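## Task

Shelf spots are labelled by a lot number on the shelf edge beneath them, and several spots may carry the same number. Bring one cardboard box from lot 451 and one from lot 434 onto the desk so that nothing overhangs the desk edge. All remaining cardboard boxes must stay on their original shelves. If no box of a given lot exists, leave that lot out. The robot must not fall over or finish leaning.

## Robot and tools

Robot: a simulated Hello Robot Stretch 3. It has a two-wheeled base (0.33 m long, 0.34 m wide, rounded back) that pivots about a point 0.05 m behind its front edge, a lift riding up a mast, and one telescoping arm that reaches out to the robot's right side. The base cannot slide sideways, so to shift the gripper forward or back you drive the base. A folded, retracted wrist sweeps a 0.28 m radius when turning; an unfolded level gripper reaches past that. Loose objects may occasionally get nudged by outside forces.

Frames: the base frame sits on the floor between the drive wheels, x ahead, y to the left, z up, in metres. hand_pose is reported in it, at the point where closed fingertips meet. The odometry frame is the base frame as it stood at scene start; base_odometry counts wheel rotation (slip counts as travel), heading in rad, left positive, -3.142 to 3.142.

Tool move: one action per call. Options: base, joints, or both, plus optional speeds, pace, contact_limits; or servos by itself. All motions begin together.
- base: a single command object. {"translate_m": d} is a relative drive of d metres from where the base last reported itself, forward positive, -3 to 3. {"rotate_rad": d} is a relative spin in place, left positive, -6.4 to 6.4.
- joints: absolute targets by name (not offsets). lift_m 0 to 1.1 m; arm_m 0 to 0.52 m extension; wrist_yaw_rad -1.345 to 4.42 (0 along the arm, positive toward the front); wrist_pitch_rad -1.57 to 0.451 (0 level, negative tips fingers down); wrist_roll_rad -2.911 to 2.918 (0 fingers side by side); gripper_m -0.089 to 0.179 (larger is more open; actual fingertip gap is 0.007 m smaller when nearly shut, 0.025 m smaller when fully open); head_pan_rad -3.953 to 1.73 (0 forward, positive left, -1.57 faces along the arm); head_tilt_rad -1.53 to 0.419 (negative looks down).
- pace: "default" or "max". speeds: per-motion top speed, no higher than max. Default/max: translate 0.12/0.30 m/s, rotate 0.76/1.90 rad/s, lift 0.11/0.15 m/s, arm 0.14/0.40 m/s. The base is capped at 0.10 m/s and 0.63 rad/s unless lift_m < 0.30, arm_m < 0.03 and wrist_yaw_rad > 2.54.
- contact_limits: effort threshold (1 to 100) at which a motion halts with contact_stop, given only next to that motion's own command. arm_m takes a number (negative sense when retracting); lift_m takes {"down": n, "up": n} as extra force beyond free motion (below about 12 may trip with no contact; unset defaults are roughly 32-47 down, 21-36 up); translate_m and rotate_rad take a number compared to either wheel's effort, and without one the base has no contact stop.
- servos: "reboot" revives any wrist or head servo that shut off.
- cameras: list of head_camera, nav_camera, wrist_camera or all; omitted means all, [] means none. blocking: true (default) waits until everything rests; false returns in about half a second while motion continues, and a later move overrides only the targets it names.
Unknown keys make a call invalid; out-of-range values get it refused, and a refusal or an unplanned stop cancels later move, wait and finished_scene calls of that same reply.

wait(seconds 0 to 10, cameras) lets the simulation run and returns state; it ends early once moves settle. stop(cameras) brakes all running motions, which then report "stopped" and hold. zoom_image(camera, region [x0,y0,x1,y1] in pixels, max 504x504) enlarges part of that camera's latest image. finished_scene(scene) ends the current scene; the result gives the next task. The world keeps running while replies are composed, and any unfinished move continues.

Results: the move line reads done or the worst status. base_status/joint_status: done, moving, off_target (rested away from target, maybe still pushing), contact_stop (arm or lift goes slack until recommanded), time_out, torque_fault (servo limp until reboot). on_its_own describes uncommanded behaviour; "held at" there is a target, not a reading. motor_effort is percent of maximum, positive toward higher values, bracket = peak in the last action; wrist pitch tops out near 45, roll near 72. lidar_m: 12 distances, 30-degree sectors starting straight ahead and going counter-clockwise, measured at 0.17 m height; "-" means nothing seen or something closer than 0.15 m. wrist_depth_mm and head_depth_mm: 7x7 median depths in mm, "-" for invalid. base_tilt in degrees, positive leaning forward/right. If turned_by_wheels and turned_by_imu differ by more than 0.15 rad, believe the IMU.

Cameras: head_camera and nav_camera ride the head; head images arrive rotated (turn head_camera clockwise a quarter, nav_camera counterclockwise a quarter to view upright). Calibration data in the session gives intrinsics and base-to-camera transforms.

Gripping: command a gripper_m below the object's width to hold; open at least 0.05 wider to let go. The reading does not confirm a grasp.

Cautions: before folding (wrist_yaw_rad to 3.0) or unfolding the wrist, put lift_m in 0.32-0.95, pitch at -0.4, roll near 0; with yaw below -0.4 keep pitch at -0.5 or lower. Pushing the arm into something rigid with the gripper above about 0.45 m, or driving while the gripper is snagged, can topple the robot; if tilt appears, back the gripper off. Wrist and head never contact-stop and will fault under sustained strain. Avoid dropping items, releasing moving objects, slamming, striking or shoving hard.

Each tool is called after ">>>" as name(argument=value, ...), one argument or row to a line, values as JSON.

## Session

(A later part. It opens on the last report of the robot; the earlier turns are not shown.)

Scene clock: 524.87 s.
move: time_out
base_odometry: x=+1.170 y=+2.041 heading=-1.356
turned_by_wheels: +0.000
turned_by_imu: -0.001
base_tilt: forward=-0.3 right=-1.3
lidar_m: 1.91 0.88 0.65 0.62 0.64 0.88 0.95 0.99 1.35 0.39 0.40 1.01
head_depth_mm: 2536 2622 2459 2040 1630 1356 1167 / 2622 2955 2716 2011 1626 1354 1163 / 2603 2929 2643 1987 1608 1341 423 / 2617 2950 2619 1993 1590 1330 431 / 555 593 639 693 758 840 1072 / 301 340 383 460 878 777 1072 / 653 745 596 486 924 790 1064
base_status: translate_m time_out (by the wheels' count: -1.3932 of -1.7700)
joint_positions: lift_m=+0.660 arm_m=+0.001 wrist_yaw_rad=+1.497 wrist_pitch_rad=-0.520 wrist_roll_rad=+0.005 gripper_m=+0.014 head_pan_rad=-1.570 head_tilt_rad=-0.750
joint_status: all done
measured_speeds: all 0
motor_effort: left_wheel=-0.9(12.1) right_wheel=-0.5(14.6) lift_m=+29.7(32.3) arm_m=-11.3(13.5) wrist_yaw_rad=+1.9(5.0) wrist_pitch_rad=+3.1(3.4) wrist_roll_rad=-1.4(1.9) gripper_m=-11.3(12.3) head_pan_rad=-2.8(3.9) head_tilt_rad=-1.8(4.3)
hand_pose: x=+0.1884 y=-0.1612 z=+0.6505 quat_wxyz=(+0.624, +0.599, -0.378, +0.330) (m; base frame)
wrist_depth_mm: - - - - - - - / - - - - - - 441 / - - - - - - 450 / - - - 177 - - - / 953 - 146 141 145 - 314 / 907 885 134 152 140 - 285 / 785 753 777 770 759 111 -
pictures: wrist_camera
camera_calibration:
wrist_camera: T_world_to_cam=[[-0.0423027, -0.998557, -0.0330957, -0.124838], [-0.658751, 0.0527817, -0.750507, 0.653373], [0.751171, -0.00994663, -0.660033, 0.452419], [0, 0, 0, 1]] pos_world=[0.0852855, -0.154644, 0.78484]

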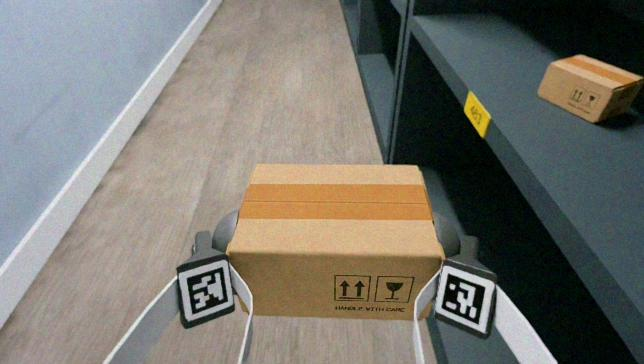

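>>> move(
  base={"translate_m":-0.38},
  cameras=[],
)

>>> move(
  base={"rotate_rad":1.597},
  cameras=[],
)

>>> move(
  base={"translate_m":-1.3},
  cameras=[],
)

>>> move(
  base={"translate_m":-0.57},
  joints={"lift_m":0.85},
  cameras=[],
)

>>> move(
  base={"rotate_rad":-1.597},
  joints={"head_pan_rad":-1.57,"head_tilt_rad":-0.5},
  cameras=["head_camera"],
)

Scene clock: 541.00 s.
move: done
base_odometry: x=+1.089 y=+2.412 heading=-1.356
turned_by_wheels: +0.000
turned_by_imu: +0.000
base_tilt: forward=-0.3 right=-1.2
lidar_m: 2.28 0.88 0.64 0.62 0.65 0.60 0.58 0.60 0.82 2.23 0.63 0.59
head_depth_mm: 1641 1594 1570 1537 1503 1334 1165 / 2417 2361 2288 1955 1611 1351 1159 / 2599 2939 2662 2010 1605 1346 423 / 2594 2936 2637 1981 1583 1332 430 / 2632 2915 2592 1958 1585 1323 1142 / 2610 2944 2595 1960 1577 1321 1137 / 2558 2871 2524 1950 1555 1288 1127
base_status: done
joint_positions: lift_m=+0.660 arm_m=+0.001 wrist_yaw_rad=+1.497 wrist_pitch_rad=-0.520 wrist_roll_rad=+0.005 gripper_m=+0.014 head_pan_rad=-1.570 head_tilt_rad=-0.750
joint_status: not commanded
measured_speeds: all 0
motor_effort: left_wheel=-2.6(10.3) right_wheel=-8.3(14.4) lift_m=+28.6(29.8) arm_m=-10.4(11.5) wrist_yaw_rad=+1.9(4.0) wrist_pitch_rad=+3.2(3.4) wrist_roll_rad=-1.7(1.8) gripper_m=-11.2(12.3) head_pan_rad=-3.1(3.7) head_tilt_rad=-1.2(2.8)
hand_pose: x=+0.1884 y=-0.1612 z=+0.6505 quat_wxyz=(+0.624, +0.599, -0.378, +0.330) (m; base frame)
wrist_depth_mm: - - - - - 726 - / - - - - - - - / - - - - - 498 - / - - - 178 - - - / 985 - 146 141 144 - - / 909 892 133 151 140 - - / 804 760 765 773 762 120 760
pictures: none
No camera images: "cameras" was empty.

Scene clock: 544.63 s.
move: done
base_odometry: x=+1.089 y=+2.412 heading=+0.241
turned_by_wheels: +1.597
turned_by_imu: +1.571
base_tilt: forward=-0.3 right=-1.3
lidar_m: 0.62 0.65 0.60 0.58 0.60 0.82 2.35 0.62 0.59 2.28 0.87 0.64
head_depth_mm: 1156 1247 1401 1239 1439 1276 1100 / 1869 2087 1783 1713 1557 1342 1159 / 3465 3269 2531 2011 1602 1342 423 / 3455 3778 2616 1975 1600 1332 430 / 3476 3717 2578 1974 1588 1327 1142 / 2524 2635 2461 1962 1580 1320 1140 / 1725 1755 1810 1806 1556 1316 1129
base_status: done
joint_positions: lift_m=+0.660 arm_m=+0.001 wrist_yaw_rad=+1.497 wrist_pitch_rad=-0.520 wrist_roll_rad=+0.005 gripper_m=+0.014 head_pan_rad=-1.570 head_tilt_rad=-0.750
joint_status: not commanded
measured_speeds: all 0
motor_effort: left_wheel=-9.4(12.6) right_wheel=+9.4(12.7) lift_m=+28.0(29.2) arm_m=-12.7(13.4) wrist_yaw_rad=+2.1(3.6) wrist_pitch_rad=+3.3(3.4) wrist_roll_rad=-1.5(1.9) gripper_m=-11.3(12.1) head_pan_rad=-2.9(3.5) head_tilt_rad=-1.6(2.4)
hand_pose: x=+0.1884 y=-0.1612 z=+0.6505 quat_wxyz=(+0.624, +0.599, -0.378, +0.330) (m; base frame)
wrist_depth_mm: 498 502 510 507 517 519 518 / 545 547 546 541 - - - / - - - - - - - / - - 167 171 170 - - / - - 146 141 145 - - / 852 - 134 151 140 838 856 / 795 755 772 762 755 122 762
pictures: none
No camera images: "cameras" was empty.

Scene clock: 558.77 s.
move: done
base_odometry: x=-0.173 y=+2.103 heading=+0.241
turned_by_wheels: +0.000
turned_by_imu: -0.001
base_tilt: forward=-0.3 right=-1.2
lidar_m: 1.91 0.83 0.61 0.59 0.61 0.84 1.84 1.61 1.89 1.68 0.63 0.62
head_depth_mm: 3407 3592 2717 2033 1628 1355 1164 / 3378 3671 2721 2017 1612 1347 1160 / 3329 3535 2631 2002 1599 1345 424 / 3378 3662 2637 1977 1598 1326 430 / 3016 3267 2580 1970 1576 1324 1146 / 1841 1878 1988 1850 1571 1314 1135 / 1251 1275 1302 1338 1375 1286 1134
base_status: done
joint_positions: lift_m=+0.660 arm_m=+0.001 wrist_yaw_rad=+1.497 wrist_pitch_rad=-0.520 wrist_roll_rad=+0.005 gripper_m=+0.014 head_pan_rad=-1.570 head_tilt_rad=-0.750
joint_status: not commanded
measured_speeds: all 0
motor_effort: left_wheel=-5.9(13.5) right_wheel=-5.3(11.7) lift_m=+26.7(29.2) arm_m=-9.8(13.2) wrist_yaw_rad=+1.9(3.9) wrist_pitch_rad=+3.2(3.4) wrist_roll_rad=-1.4(1.9) gripper_m=-11.6(12.2) head_pan_rad=-2.6(3.6) head_tilt_rad=+0.1(1.7)
hand_pose: x=+0.1884 y=-0.1612 z=+0.6505 quat_wxyz=(+0.624, +0.599, -0.378, +0.330) (m; base frame)
wrist_depth_mm: - - - - - - 358 / - - - - - - 388 / - - - - - - 435 / - - - 177 170 - - / 971 - 146 141 144 548 - / 864 882 134 151 140 - - / 798 764 773 770 761 120 766
pictures: none
No camera images: "cameras" was empty.

Scene clock: 565.60 s.
move: done
base_odometry: x=-0.727 y=+1.967 heading=+0.241
turned_by_wheels: +0.000
turned_by_imu: -0.001
base_tilt: forward=-0.3 right=-1.2
lidar_m: 2.23 0.84 0.62 0.59 0.62 0.85 1.28 1.16 1.18 3.66 1.43 1.10
head_depth_mm: 3353 1813 2308 2024 1627 1424 - / 3299 3501 2667 2009 1620 - - / 3417 3705 2657 2007 1592 308 - / 3236 3479 2654 2004 1591 1300 - / 3469 3582 2612 1982 1584 1325 290 / 3346 3570 2589 1946 1576 1326 288 / 2833 2869 2526 1951 1559 1314 -
base_status: done
joint_positions: lift_m=+0.850 arm_m=+0.001 wrist_yaw_rad=+1.497 wrist_pitch_rad=-0.520 wrist_roll_rad=+0.005 gripper_m=+0.014 head_pan_rad=-1.570 head_tilt_rad=-0.750
joint_status: all done
measured_speeds: all 0
motor_effort: left_wheel=-3.4(13.1) right_wheel=-7.9(11.6) lift_m=+31.3(34.0) arm_m=-8.3(10.2) wrist_yaw_rad=+3.2(3.5) wrist_pitch_rad=+3.3(3.4) wrist_roll_rad=-1.7(1.8) gripper_m=-11.4(12.4) head_pan_rad=-2.8(3.6) head_tilt_rad=+0.5(1.4)
hand_pose: x=+0.1884 y=-0.1612 z=+0.8405 quat_wxyz=(+0.624, +0.599, -0.378, +0.330) (m; base frame)
wrist_depth_mm: - - - - - - - / - - - - - - - / - - - - - - - / - - - 177 - - - / - - 146 141 146 - - / - - 134 151 140 - - / 906 947 944 952 934 123 942
pictures: none
No camera images: "cameras" was empty.

Scene clock: 569.23 s.
move: done
base_odometry: x=-0.727 y=+1.967 heading=-1.356
turned_by_wheels: -1.597
turned_by_imu: -1.571
base_tilt: forward=-0.4 right=-1.1
lidar_m: 3.65 1.44 1.10 2.34 0.85 0.62 0.59 0.62 0.84 1.27 1.16 1.16
head_depth_mm: 1056 1142 1248 1359 1470 1504 1334 / 1054 1137 1244 1367 1509 1610 1321 / 1053 1133 1237 1364 1495 1612 1340 / 1051 1136 1237 1349 1502 1614 1307 / 1050 1138 1242 1360 1509 1593 1303 / 1046 1136 1234 1352 1502 1579 1291 / 1046 1134 1227 1351 1498 1573 1285
base_status: done
joint_positions: lift_m=+0.850 arm_m=+0.001 wrist_yaw_rad=+1.497 wrist_pitch_rad=-0.520 wrist_roll_rad=+0.005 gripper_m=+0.014 head_pan_rad=-1.570 head_tilt_rad=-0.499
joint_status: all done
measured_speeds: all 0
motor_effort: left_wheel=+8.6(11.5) right_wheel=-10.9(13.0) lift_m=+29.9(32.4) arm_m=-12.1(13.3) wrist_yaw_rad=+1.7(3.7) wrist_pitch_rad=+3.2(3.4) wrist_roll_rad=-1.6(1.9) gripper_m=-11.3(12.1) head_pan_rad=-2.8(4.5) head_tilt_rad=-4.6(7.6)
hand_pose: x=+0.1884 y=-0.1612 z=+0.8405 quat_wxyz=(+0.624, +0.599, -0.378, +0.330) (m; base frame)
wrist_depth_mm: - - - - - - - / - - - - - - - / - - - - - - - / - - - 177 - - - / - - 146 142 146 - - / - - 134 151 140 - - / - 941 945 943 952 123 943
pictures: head_camera (sideways)
camera_calibration:
head_camera: T_world_to_cam=[[-0.0466089, 0.431515, -0.900901, 1.18803], [0.997505, -0.027761, -0.0649038, 0.0779988], [-0.0530169, -0.901679, -0.429144, 0.514409], [0, 0, 0, 1]] pos_world=[0.00484092, -0.0466562, 1.29612]

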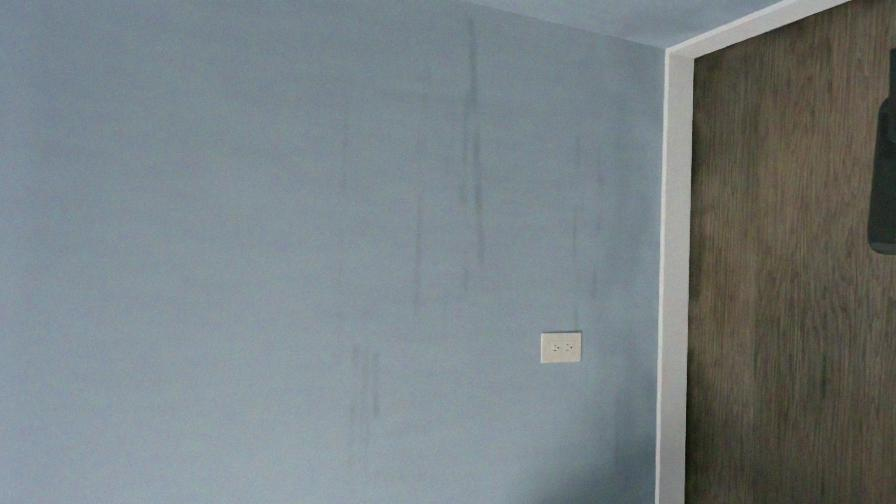

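>>> move(
  base={"translate_m":1.33},
  cameras=[],
)

>>> move(
  joints={"wrist_yaw_rad":0.55},
  speeds={"wrist_yaw_rad":0.6},
  cameras=["head_camera","wrist_camera"],
)

Scene clock: 593.50 s.
move: time_out
base_odometry: x=-0.443 y=+0.668 heading=-1.356
turned_by_wheels: +0.000
turned_by_imu: +0.000
base_tilt: forward=-0.3 right=-1.2
lidar_m: 2.36 1.44 1.05 1.01 1.05 1.98 1.91 1.81 0.94 0.74 0.68 1.75
head_depth_mm: 1052 1143 1237 1311 954 731 1222 / 1050 1137 1235 1299 949 728 1281 / 1047 1133 1240 1301 941 722 1308 / 1048 1129 1231 1295 929 720 1273 / 1050 1130 1230 1297 926 716 1230 / 1047 1129 1229 1298 919 711 1262 / 1047 1131 1229 1286 913 706 1199
base_status: translate_m time_out (by the wheels' count: +1.3300 of +1.3300)
joint_positions: lift_m=+0.850 arm_m=+0.001 wrist_yaw_rad=+1.497 wrist_pitch_rad=-0.520 wrist_roll_rad=+0.005 gripper_m=+0.014 head_pan_rad=-1.570 head_tilt_rad=-0.500
joint_status: not commanded
measured_speeds: all 0
motor_effort: left_wheel=-0.3(11.7) right_wheel=+0.2(10.4) lift_m=+24.2(28.6) arm_m=-5.5(12.0) wrist_yaw_rad=+1.7(3.3) wrist_pitch_rad=+3.1(3.4) wrist_roll_rad=-1.4(1.8) gripper_m=-11.4(12.2) head_pan_rad=-2.1(3.5) head_tilt_rad=-3.4(5.5)
hand_pose: x=+0.1884 y=-0.1612 z=+0.8404 quat_wxyz=(+0.624, +0.599, -0.378, +0.330) (m; base frame)
wrist_depth_mm: - - - - - - - / - - - - - - - / - - - - - - - / - - - 177 - - 926 / - - 146 142 146 - - / - - 134 152 140 - - / - 931 958 934 932 122 969
pictures: none
No camera images: "cameras" was empty.

not run: a stop that you did not command came earlier in this reply.

>>> move(
  joints={"wrist_yaw_rad":0.55},
  speeds={"wrist_yaw_rad":0.6},
  cameras=["head_camera","wrist_camera"],
)

Scene clock: 598.83 s.
move: done
base_odometry: x=-0.443 y=+0.668 heading=-1.356
turned_by_wheels: +0.000
turned_by_imu: +0.000
base_tilt: forward=-0.3 right=-1.2
lidar_m: 2.36 1.44 1.05 1.01 1.05 1.98 1.91 1.81 0.94 0.75 0.68 1.75
head_depth_mm: 1053 1136 1239 1305 955 732 1221 / 1046 1133 1230 1300 948 727 1283 / 1046 1134 1232 1303 940 724 1274 / 1045 1132 1235 1300 933 721 1275 / 1047 1130 1235 1294 924 715 301 / 1044 1128 1236 1287 917 710 441 / 1048 1136 1221 1291 914 706 645
base_status: not commanded
joint_positions: lift_m=+0.850 arm_m=+0.001 wrist_yaw_rad=+0.553 wrist_pitch_rad=-0.520 wrist_roll_rad=+0.005 gripper_m=+0.014 head_pan_rad=-1.570 head_tilt_rad=-0.500
joint_status: all done
measured_speeds: all 0
motor_effort: left_wheel=-0.4(0.8) right_wheel=-0.9(1.1) lift_m=+25.6(25.9) arm_m=-2.8(4.5) wrist_yaw_rad=-3.2(5.8) wrist_pitch_rad=+3.3(3.4) wrist_roll_rad=-1.6(1.9) gripper_m=-11.4(12.2) head_pan_rad=-2.6(3.4) head_tilt_rad=-4.0(4.3)
hand_pose: x=+0.0890 y=-0.3246 z=+0.8404 quat_wxyz=(+0.706, +0.362, -0.609, +0.011) (m; base frame)
wrist_depth_mm: - - 665 - - - - / - - - - - - - / - - - - - - - / - - - 171 170 - - / - - 147 141 144 - - / - - 134 151 140 - - / 999 942 954 949 949 123 949
pictures: head_camera (sideways), wrist_camera
camera_calibration:
head_camera: T_world_to_cam=[[-0.0466171, 0.432321, -0.900514, 1.18756], [0.997505, -0.0276992, -0.064936, 0.0780435], [-0.0530167, -0.901294, -0.429951, 0.515475], [0, 0, 0, 1]] pos_world=[0.0048409, -0.0466526, 1.29612]
wrist_camera: T_world_to_cam=[[-0.833425, -0.551636, -0.0331848, -0.0703987], [-0.343763, 0.564509, -0.750437, 0.877082], [0.432701, -0.614025, -0.660108, 0.483075], [0, 0, 0, 1]] pos_world=[0.0338089, -0.237335, 0.974741]

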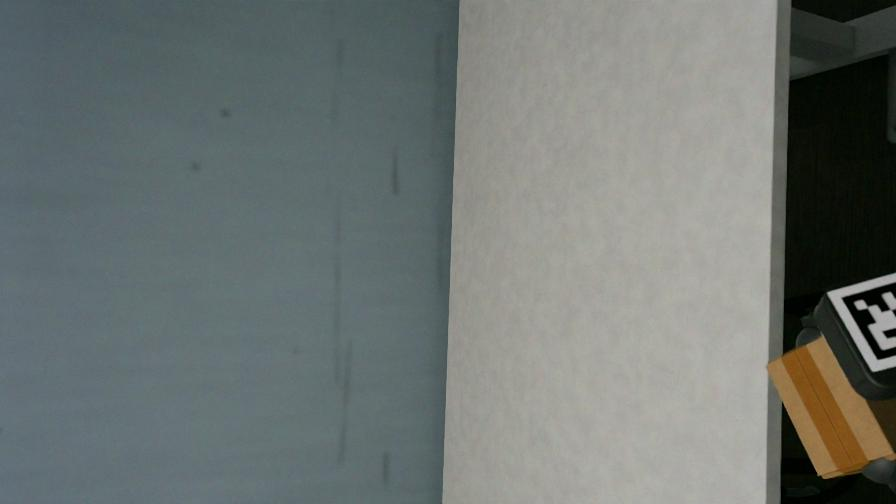

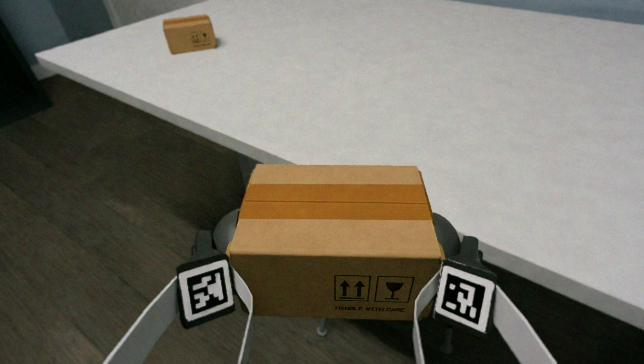

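>>> move(
  joints={"arm_m":0.37},
  contact_limits={"arm_m":35},
  cameras=[],
)

>>> move(
  joints={"lift_m":0.785},
  speeds={"lift_m":0.08},
  cameras=["wrist_camera"],
)

>>> move(
  joints={"lift_m":0.766},
  speeds={"lift_m":0.03},
  contact_limits={"lift_m":{"down":14}},
  cameras=["wrist_camera"],
)

Scene clock: 614.27 s.
move: done
base_odometry: x=-0.443 y=+0.668 heading=-1.356
turned_by_wheels: +0.000
turned_by_imu: +0.000
base_tilt: forward=-0.3 right=-1.1
lidar_m: 2.36 1.44 1.05 1.02 1.05 1.98 1.91 1.81 0.94 0.75 0.68 1.75
head_depth_mm: 1050 1133 1244 1301 955 302 - / 1048 1131 1237 1301 399 336 1282 / 1052 1130 1233 542 831 723 1274 / 1049 1135 1232 1296 568 718 1264 / 1045 1128 1233 1292 821 713 1231 / 1045 1127 1231 1290 882 710 1263 / 1044 1133 1230 1289 910 707 1194
base_status: not commanded
joint_positions: lift_m=+0.850 arm_m=+0.370 wrist_yaw_rad=+0.553 wrist_pitch_rad=-0.520 wrist_roll_rad=+0.005 gripper_m=+0.014 head_pan_rad=-1.570 head_tilt_rad=-0.500
joint_status: all done
measured_speeds: all 0
motor_effort: left_wheel=-0.5(0.9) right_wheel=-0.3(1.4) lift_m=+26.0(26.9) arm_m=+13.2(15.2) wrist_yaw_rad=-3.6(4.7) wrist_pitch_rad=+3.2(3.4) wrist_roll_rad=-1.6(2.0) gripper_m=-11.4(12.2) head_pan_rad=-2.8(3.2) head_tilt_rad=-2.8(4.1)
contact_limits: arm_m 35 (drawing in: default 31, maximum 55; extending or still: default 40, maximum 69)
hand_pose: x=+0.0890 y=-0.6940 z=+0.8404 quat_wxyz=(+0.706, +0.362, -0.609, +0.010) (m; base frame)
wrist_depth_mm: - - - - - - - / - - - - - - - / - - - - - - - / - - 167 171 170 - - / - - 146 142 144 - - / - - 134 151 140 - - / - - - - - 111 -
pictures: none
No camera images: "cameras" was empty.

Scene clock: 615.77 s.
move: done
base_odometry: x=-0.443 y=+0.668 heading=-1.356
turned_by_wheels: +0.000
turned_by_imu: +0.000
base_tilt: forward=-0.4 right=-1.0
lidar_m: 2.36 1.45 1.05 1.01 1.05 1.98 1.91 1.81 0.94 0.74 0.68 1.76
head_depth_mm: 1048 1139 1238 1311 951 731 312 / 1048 1135 1239 1304 872 372 330 / 1050 1135 1235 1300 556 723 1274 / 1047 1132 1235 1303 569 696 1274 / 1042 1131 1226 1297 810 714 1226 / 1041 1133 1225 1307 917 709 1262 / 1036 1131 1229 1292 914 706 1198
base_status: not commanded
joint_positions: lift_m=+0.785 arm_m=+0.370 wrist_yaw_rad=+0.553 wrist_pitch_rad=-0.520 wrist_roll_rad=+0.005 gripper_m=+0.014 head_pan_rad=-1.570 head_tilt_rad=-0.500
joint_status: all done
measured_speeds: all 0
motor_effort: left_wheel=-0.4(0.7) right_wheel=-0.3(1.3) lift_m=+23.5(27.6) arm_m=+12.1(13.8) wrist_yaw_rad=-2.4(4.2) wrist_pitch_rad=+3.2(3.4) wrist_roll_rad=-1.6(1.8) gripper_m=-11.4(12.1) head_pan_rad=-2.1(3.1) head_tilt_rad=-2.8(4.1)
contact_limits: arm_m 35 (drawing in: default 31, maximum 55; extending or still: default 40, maximum 69)
hand_pose: x=+0.0890 y=-0.6940 z=+0.7754 quat_wxyz=(+0.706, +0.362, -0.609, +0.010) (m; base frame)
wrist_depth_mm: - - - - - - - / - - - - - - - / - - - - - - - / - - 167 170 170 - - / - - 146 141 145 - - / - - 134 151 140 - - / - - - - - 111 -
pictures: wrist_camera
camera_calibration:
wrist_camera: T_world_to_cam=[[-0.833495, -0.551531, -0.0331557, -0.27629], [-0.343798, 0.564666, -0.750304, 1.03681], [0.432537, -0.613976, -0.660261, 0.213522], [0, 0, 0, 1]] pos_world=[0.0338092, -0.606735, 0.909741]

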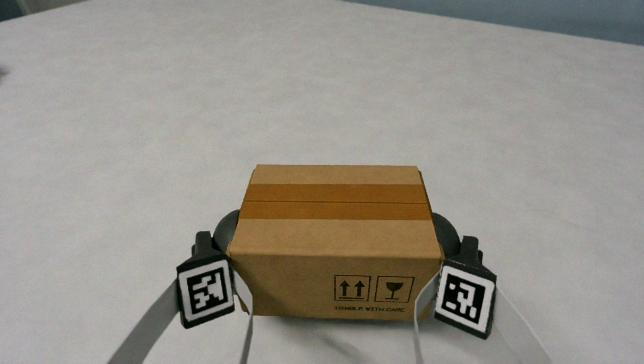

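Scene clock: 616.83 s.
move: done
base_odometry: x=-0.443 y=+0.668 heading=-1.356
turned_by_wheels: +0.000
turned_by_imu: +0.000
base_tilt: forward=-0.3 right=-1.2
lidar_m: 2.36 1.44 1.05 1.01 1.05 1.98 1.91 1.81 0.94 0.75 0.68 1.75
head_depth_mm: 1047 1139 1242 1303 957 731 350 / 1048 1132 1236 1307 912 399 340 / 1047 1133 1235 1300 563 703 1269 / 1047 1132 1230 1295 577 676 1272 / 1047 1126 1235 1295 802 716 1233 / 1044 1123 1229 1300 921 708 1251 / 1051 1131 1222 1286 910 706 1194
base_status: not commanded
joint_positions: lift_m=+0.766 arm_m=+0.370 wrist_yaw_rad=+0.553 wrist_pitch_rad=-0.520 wrist_roll_rad=+0.005 gripper_m=+0.014 head_pan_rad=-1.570 head_tilt_rad=-0.500
joint_status: all done
measured_speeds: all 0
motor_effort: left_wheel=-0.7(0.7) right_wheel=-0.9(1.3) lift_m=+23.7(25.7) arm_m=+11.4(12.5) wrist_yaw_rad=-3.6(4.8) wrist_pitch_rad=+3.3(3.4) wrist_roll_rad=-1.7(1.8) gripper_m=-11.7(12.0) head_pan_rad=-2.6(3.1) head_tilt_rad=-3.2(3.9)
contact_limits: arm_m 35 (drawing in: default 31, maximum 55; extending or still: default 40, maximum 69); lift_m down 14 (down: maximum 72; up: maximum 65)
hand_pose: x=+0.0890 y=-0.6940 z=+0.7564 quat_wxyz=(+0.706, +0.362, -0.609, +0.010) (m; base frame)
wrist_depth_mm: - - - - - - - / - - - - - - - / - - - - - - - / - - 166 171 170 - - / - - 146 142 144 - - / - - 134 152 140 - - / - - - - - 111 -
pictures: wrist_camera
camera_calibration:
wrist_camera: T_world_to_cam=[[-0.833487, -0.551544, -0.0331329, -0.276949], [-0.343853, 0.564697, -0.750255, 1.02253], [0.432509, -0.613935, -0.660318, 0.201054], [0, 0, 0, 1]] pos_world=[0.0338092, -0.606735, 0.890741]

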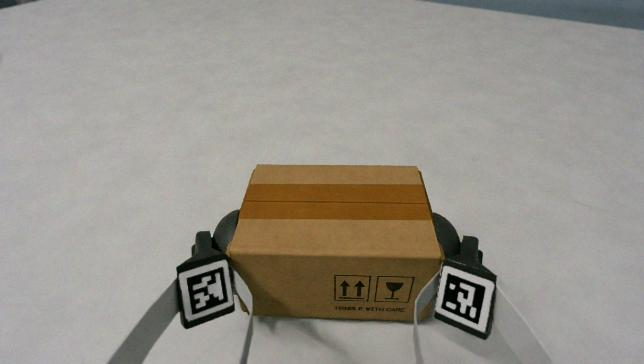

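Not yet in contact; continue slowly.

>>> move(
  joints={"lift_m":0.752},
  speeds={"lift_m":0.02},
  contact_limits={"lift_m":{"down":13}},
  cameras=["wrist_camera"],
)

Scene clock: 625.07 s.
move: done
base_odometry: x=-0.443 y=+0.668 heading=-1.356
turned_by_wheels: +0.000
turned_by_imu: +0.000
base_tilt: forward=-0.3 right=-1.1
lidar_m: 2.36 1.44 1.06 1.01 1.05 1.99 1.91 1.81 0.94 0.75 0.68 1.75
head_depth_mm: 1051 1136 1237 1303 956 731 1172 / 1051 1137 1233 1298 948 416 354 / 1045 1129 1231 1301 565 700 1275 / 1050 1129 1231 1299 585 674 1278 / 1049 1130 1239 1294 811 713 1235 / 1039 1128 1227 1295 916 710 1259 / 1041 1130 1228 1289 911 707 1196
base_status: not commanded
joint_positions: lift_m=+0.752 arm_m=+0.370 wrist_yaw_rad=+0.553 wrist_pitch_rad=-0.489 wrist_roll_rad=+0.004 gripper_m=+0.014 head_pan_rad=-1.570 head_tilt_rad=-0.500
joint_status: all done
measured_speeds: all 0
motor_effort: left_wheel=-0.7(0.8) right_wheel=-0.4(1.3) lift_m=+21.2(25.6) arm_m=+8.0(9.5) wrist_yaw_rad=-3.1(4.0) wrist_pitch_rad=-2.4(3.4) wrist_roll_rad=-1.7(1.8) gripper_m=-11.5(11.9) head_pan_rad=-2.4(2.9) head_tilt_rad=-3.0(4.0)
contact_limits: arm_m 35 (drawing in: default 31, maximum 55; extending or still: default 40, maximum 69); lift_m down 13 (down: maximum 72; up: maximum 65)
hand_pose: x=+0.0913 y=-0.6979 z=+0.7490 quat_wxyz=(+0.706, +0.352, -0.614, +0.022) (m; base frame)
wrist_depth_mm: - - - - - - - / - - - - - - - / - - - - - - - / - - 166 170 167 - - / - - 145 140 144 - - / - - 134 152 140 - - / - - - - - 111 -
pictures: wrist_camera
camera_calibration:
wrist_camera: T_world_to_cam=[[-0.832851, -0.552577, -0.0319056, -0.278944], [-0.331647, 0.544351, -0.770515, 1.01987], [0.443137, -0.631142, -0.636623, 0.162096], [0, 0, 0, 1]] pos_world=[0.0340875, -0.607, 0.88012]

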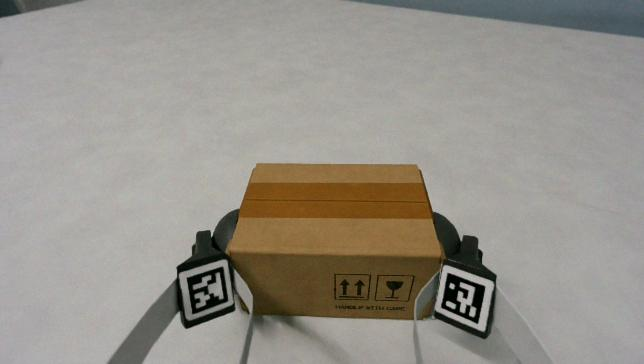

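In contact. Release, raise, retract, verify.

>>> move(
  joints={"gripper_m":0.179},
  cameras=[],
)

>>> move(
  joints={"lift_m":0.88},
  cameras=[],
)

>>> move(
  joints={"arm_m":0.05},
  cameras=["wrist_camera","nav_camera"],
)

Scene clock: 632.30 s.
move: done
base_odometry: x=-0.443 y=+0.668 heading=-1.356
turned_by_wheels: +0.000
turned_by_imu: +0.000
base_tilt: forward=-0.4 right=-1.2
lidar_m: 2.36 1.45 1.05 1.01 1.05 1.99 1.91 1.81 0.94 0.75 0.69 1.75
head_depth_mm: 1050 1136 1240 1302 956 733 1177 / 1053 1138 1232 1297 946 417 355 / 1048 1134 1231 1303 565 699 1269 / 1045 1134 1231 1301 587 674 1279 / 1044 1134 1234 1300 821 694 1233 / 1045 1133 1236 1299 918 710 1261 / 1046 1134 1227 1286 912 706 1193
base_status: not commanded
joint_positions: lift_m=+0.752 arm_m=+0.370 wrist_yaw_rad=+0.553 wrist_pitch_rad=-0.511 wrist_roll_rad=+0.004 gripper_m=+0.179 head_pan_rad=-1.570 head_tilt_rad=-0.500
joint_status: all done
measured_speeds: all 0
motor_effort: left_wheel=-0.7(0.9) right_wheel=-0.4(1.3) lift_m=+26.7(27.5) arm_m=+4.3(6.4) wrist_yaw_rad=-2.8(4.3) wrist_pitch_rad=+1.6(2.6) wrist_roll_rad=-1.7(1.8) gripper_m=+0.6(85.7) head_pan_rad=-2.2(2.8) head_tilt_rad=-3.7(3.7)
contact_limits: arm_m 35 (drawing in: default 31, maximum 55; extending or still: default 40, maximum 69); lift_m down 13 (down: maximum 72; up: maximum 65)
hand_pose: x=+0.0897 y=-0.6952 z=+0.7444 quat_wxyz=(+0.706, +0.359, -0.611, +0.014) (m; base frame)
wrist_depth_mm: - - - - - - - / - - - - - - - / - - - - - - - / - - 161 161 158 - - / - 143 141 141 140 - - / - 126 - 156 150 - - / - - - - - - 105
pictures: none
No camera images: "cameras" was empty.

Scene clock: 634.30 s.
move: done
base_odometry: x=-0.443 y=+0.668 heading=-1.356
turned_by_wheels: +0.000
turned_by_imu: +0.000
base_tilt: forward=-0.4 right=-1.2
lidar_m: 2.36 1.44 1.05 1.01 1.05 1.98 1.91 1.81 0.94 0.75 0.68 1.76
head_depth_mm: 1047 1133 1238 1299 350 - - / 1054 1137 1233 1283 364 703 1289 / 1050 1137 1232 516 867 722 1273 / 1046 1135 1227 599 586 718 1269 / 1045 1128 1227 1294 823 715 1236 / 1047 1132 1232 1299 881 712 1252 / 1039 1126 1221 1286 913 707 1191
base_status: not commanded
joint_positions: lift_m=+0.880 arm_m=+0.370 wrist_yaw_rad=+0.553 wrist_pitch_rad=-0.512 wrist_roll_rad=+0.004 gripper_m=+0.179 head_pan_rad=-1.570 head_tilt_rad=-0.500
joint_status: all done
measured_speeds: all 0
motor_effort: left_wheel=-0.2(0.9) right_wheel=-0.4(1.6) lift_m=+31.1(33.7) arm_m=+3.3(4.7) wrist_yaw_rad=-3.4(4.5) wrist_pitch_rad=+1.7(1.8) wrist_roll_rad=-1.4(1.8) gripper_m=+1.0(1.2) head_pan_rad=-2.5(2.9) head_tilt_rad=-2.8(3.4)
contact_limits: arm_m 35 (drawing in: default 31, maximum 55; extending or still: default 40, maximum 69)
hand_pose: x=+0.0896 y=-0.6951 z=+0.8722 quat_wxyz=(+0.706, +0.359, -0.610, +0.014) (m; base frame)
wrist_depth_mm: - - - - - - - / - - - - - - - / - - - - - - - / - - - - - - - / - 143 - - - - - / - 126 - 256 - - - / - - - 235 232 - 105
pictures: none
No camera images: "cameras" was empty.

Scene clock: 637.87 s.
move: done
base_odometry: x=-0.443 y=+0.668 heading=-1.356
turned_by_wheels: +0.000
turned_by_imu: +0.000
base_tilt: forward=-0.3 right=-1.3
lidar_m: 2.36 1.44 1.06 1.02 1.05 1.99 1.91 1.80 0.94 0.75 0.68 1.76
head_depth_mm: 1053 1135 1239 1312 955 759 - / 1048 1138 1234 1303 952 778 - / 1050 1131 1237 1300 939 746 - / 1051 1130 1229 1303 935 720 - / 1047 1130 1232 1293 928 326 309 / 1046 1130 1229 1295 921 709 983 / 1045 1126 1232 1286 910 707 645
base_status: not commanded
joint_positions: lift_m=+0.880 arm_m=+0.050 wrist_yaw_rad=+0.553 wrist_pitch_rad=-0.512 wrist_roll_rad=+0.004 gripper_m=+0.179 head_pan_rad=-1.570 head_tilt_rad=-0.500
joint_status: all done
measured_speeds: all 0
motor_effort: left_wheel=-0.2(1.0) right_wheel=-0.5(1.3) lift_m=+24.6(31.4) arm_m=-12.9(15.5) wrist_yaw_rad=-2.5(4.4) wrist_pitch_rad=+1.7(1.9) wrist_roll_rad=-1.6(1.8) gripper_m=+0.5(1.3) head_pan_rad=-2.5(3.0) head_tilt_rad=-1.6(3.6)
hand_pose: x=+0.0896 y=-0.3751 z=+0.8722 quat_wxyz=(+0.706, +0.359, -0.610, +0.014) (m; base frame)
wrist_depth_mm: - - - - - - - / - 642 - - - - - / - - - - 434 420 - / - - - - - - - / - - - - - - - / 123 - - - - - - / 978 - - - 965 943 105
pictures: nav_camera (sideways), wrist_camera
camera_calibration:
nav_camera: T_world_to_cam=[[0.0173525, -0.456101, 0.889759, -1.11487], [-0.999791, -0.0175236, 0.0105156, 0.0426278], [0.0107956, -0.889756, -0.45631, 0.54707], [0, 0, 0, 1]] pos_world=[0.0560588, -0.0209895, 1.24116]
wrist_camera: T_world_to_cam=[[-0.833302, -0.551856, -0.0326042, -0.097243], [-0.340601, 0.558973, -0.756003, 0.932213], [0.435429, -0.618874, -0.653756, 0.465234], [0, 0, 0, 1]] pos_world=[0.0339033, -0.286825, 1.00573]

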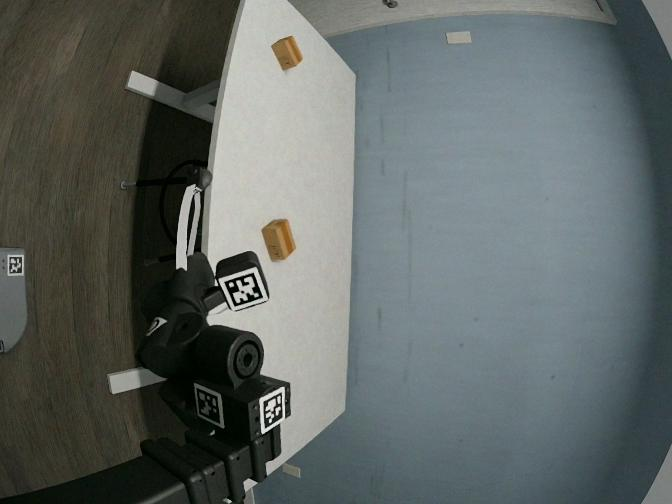

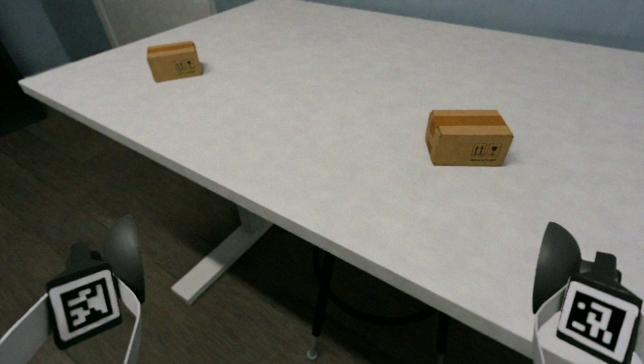

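Both boxes are on the desk.

>>> finished_scene(
  scene=2,
)

The scene is finished: the task was done.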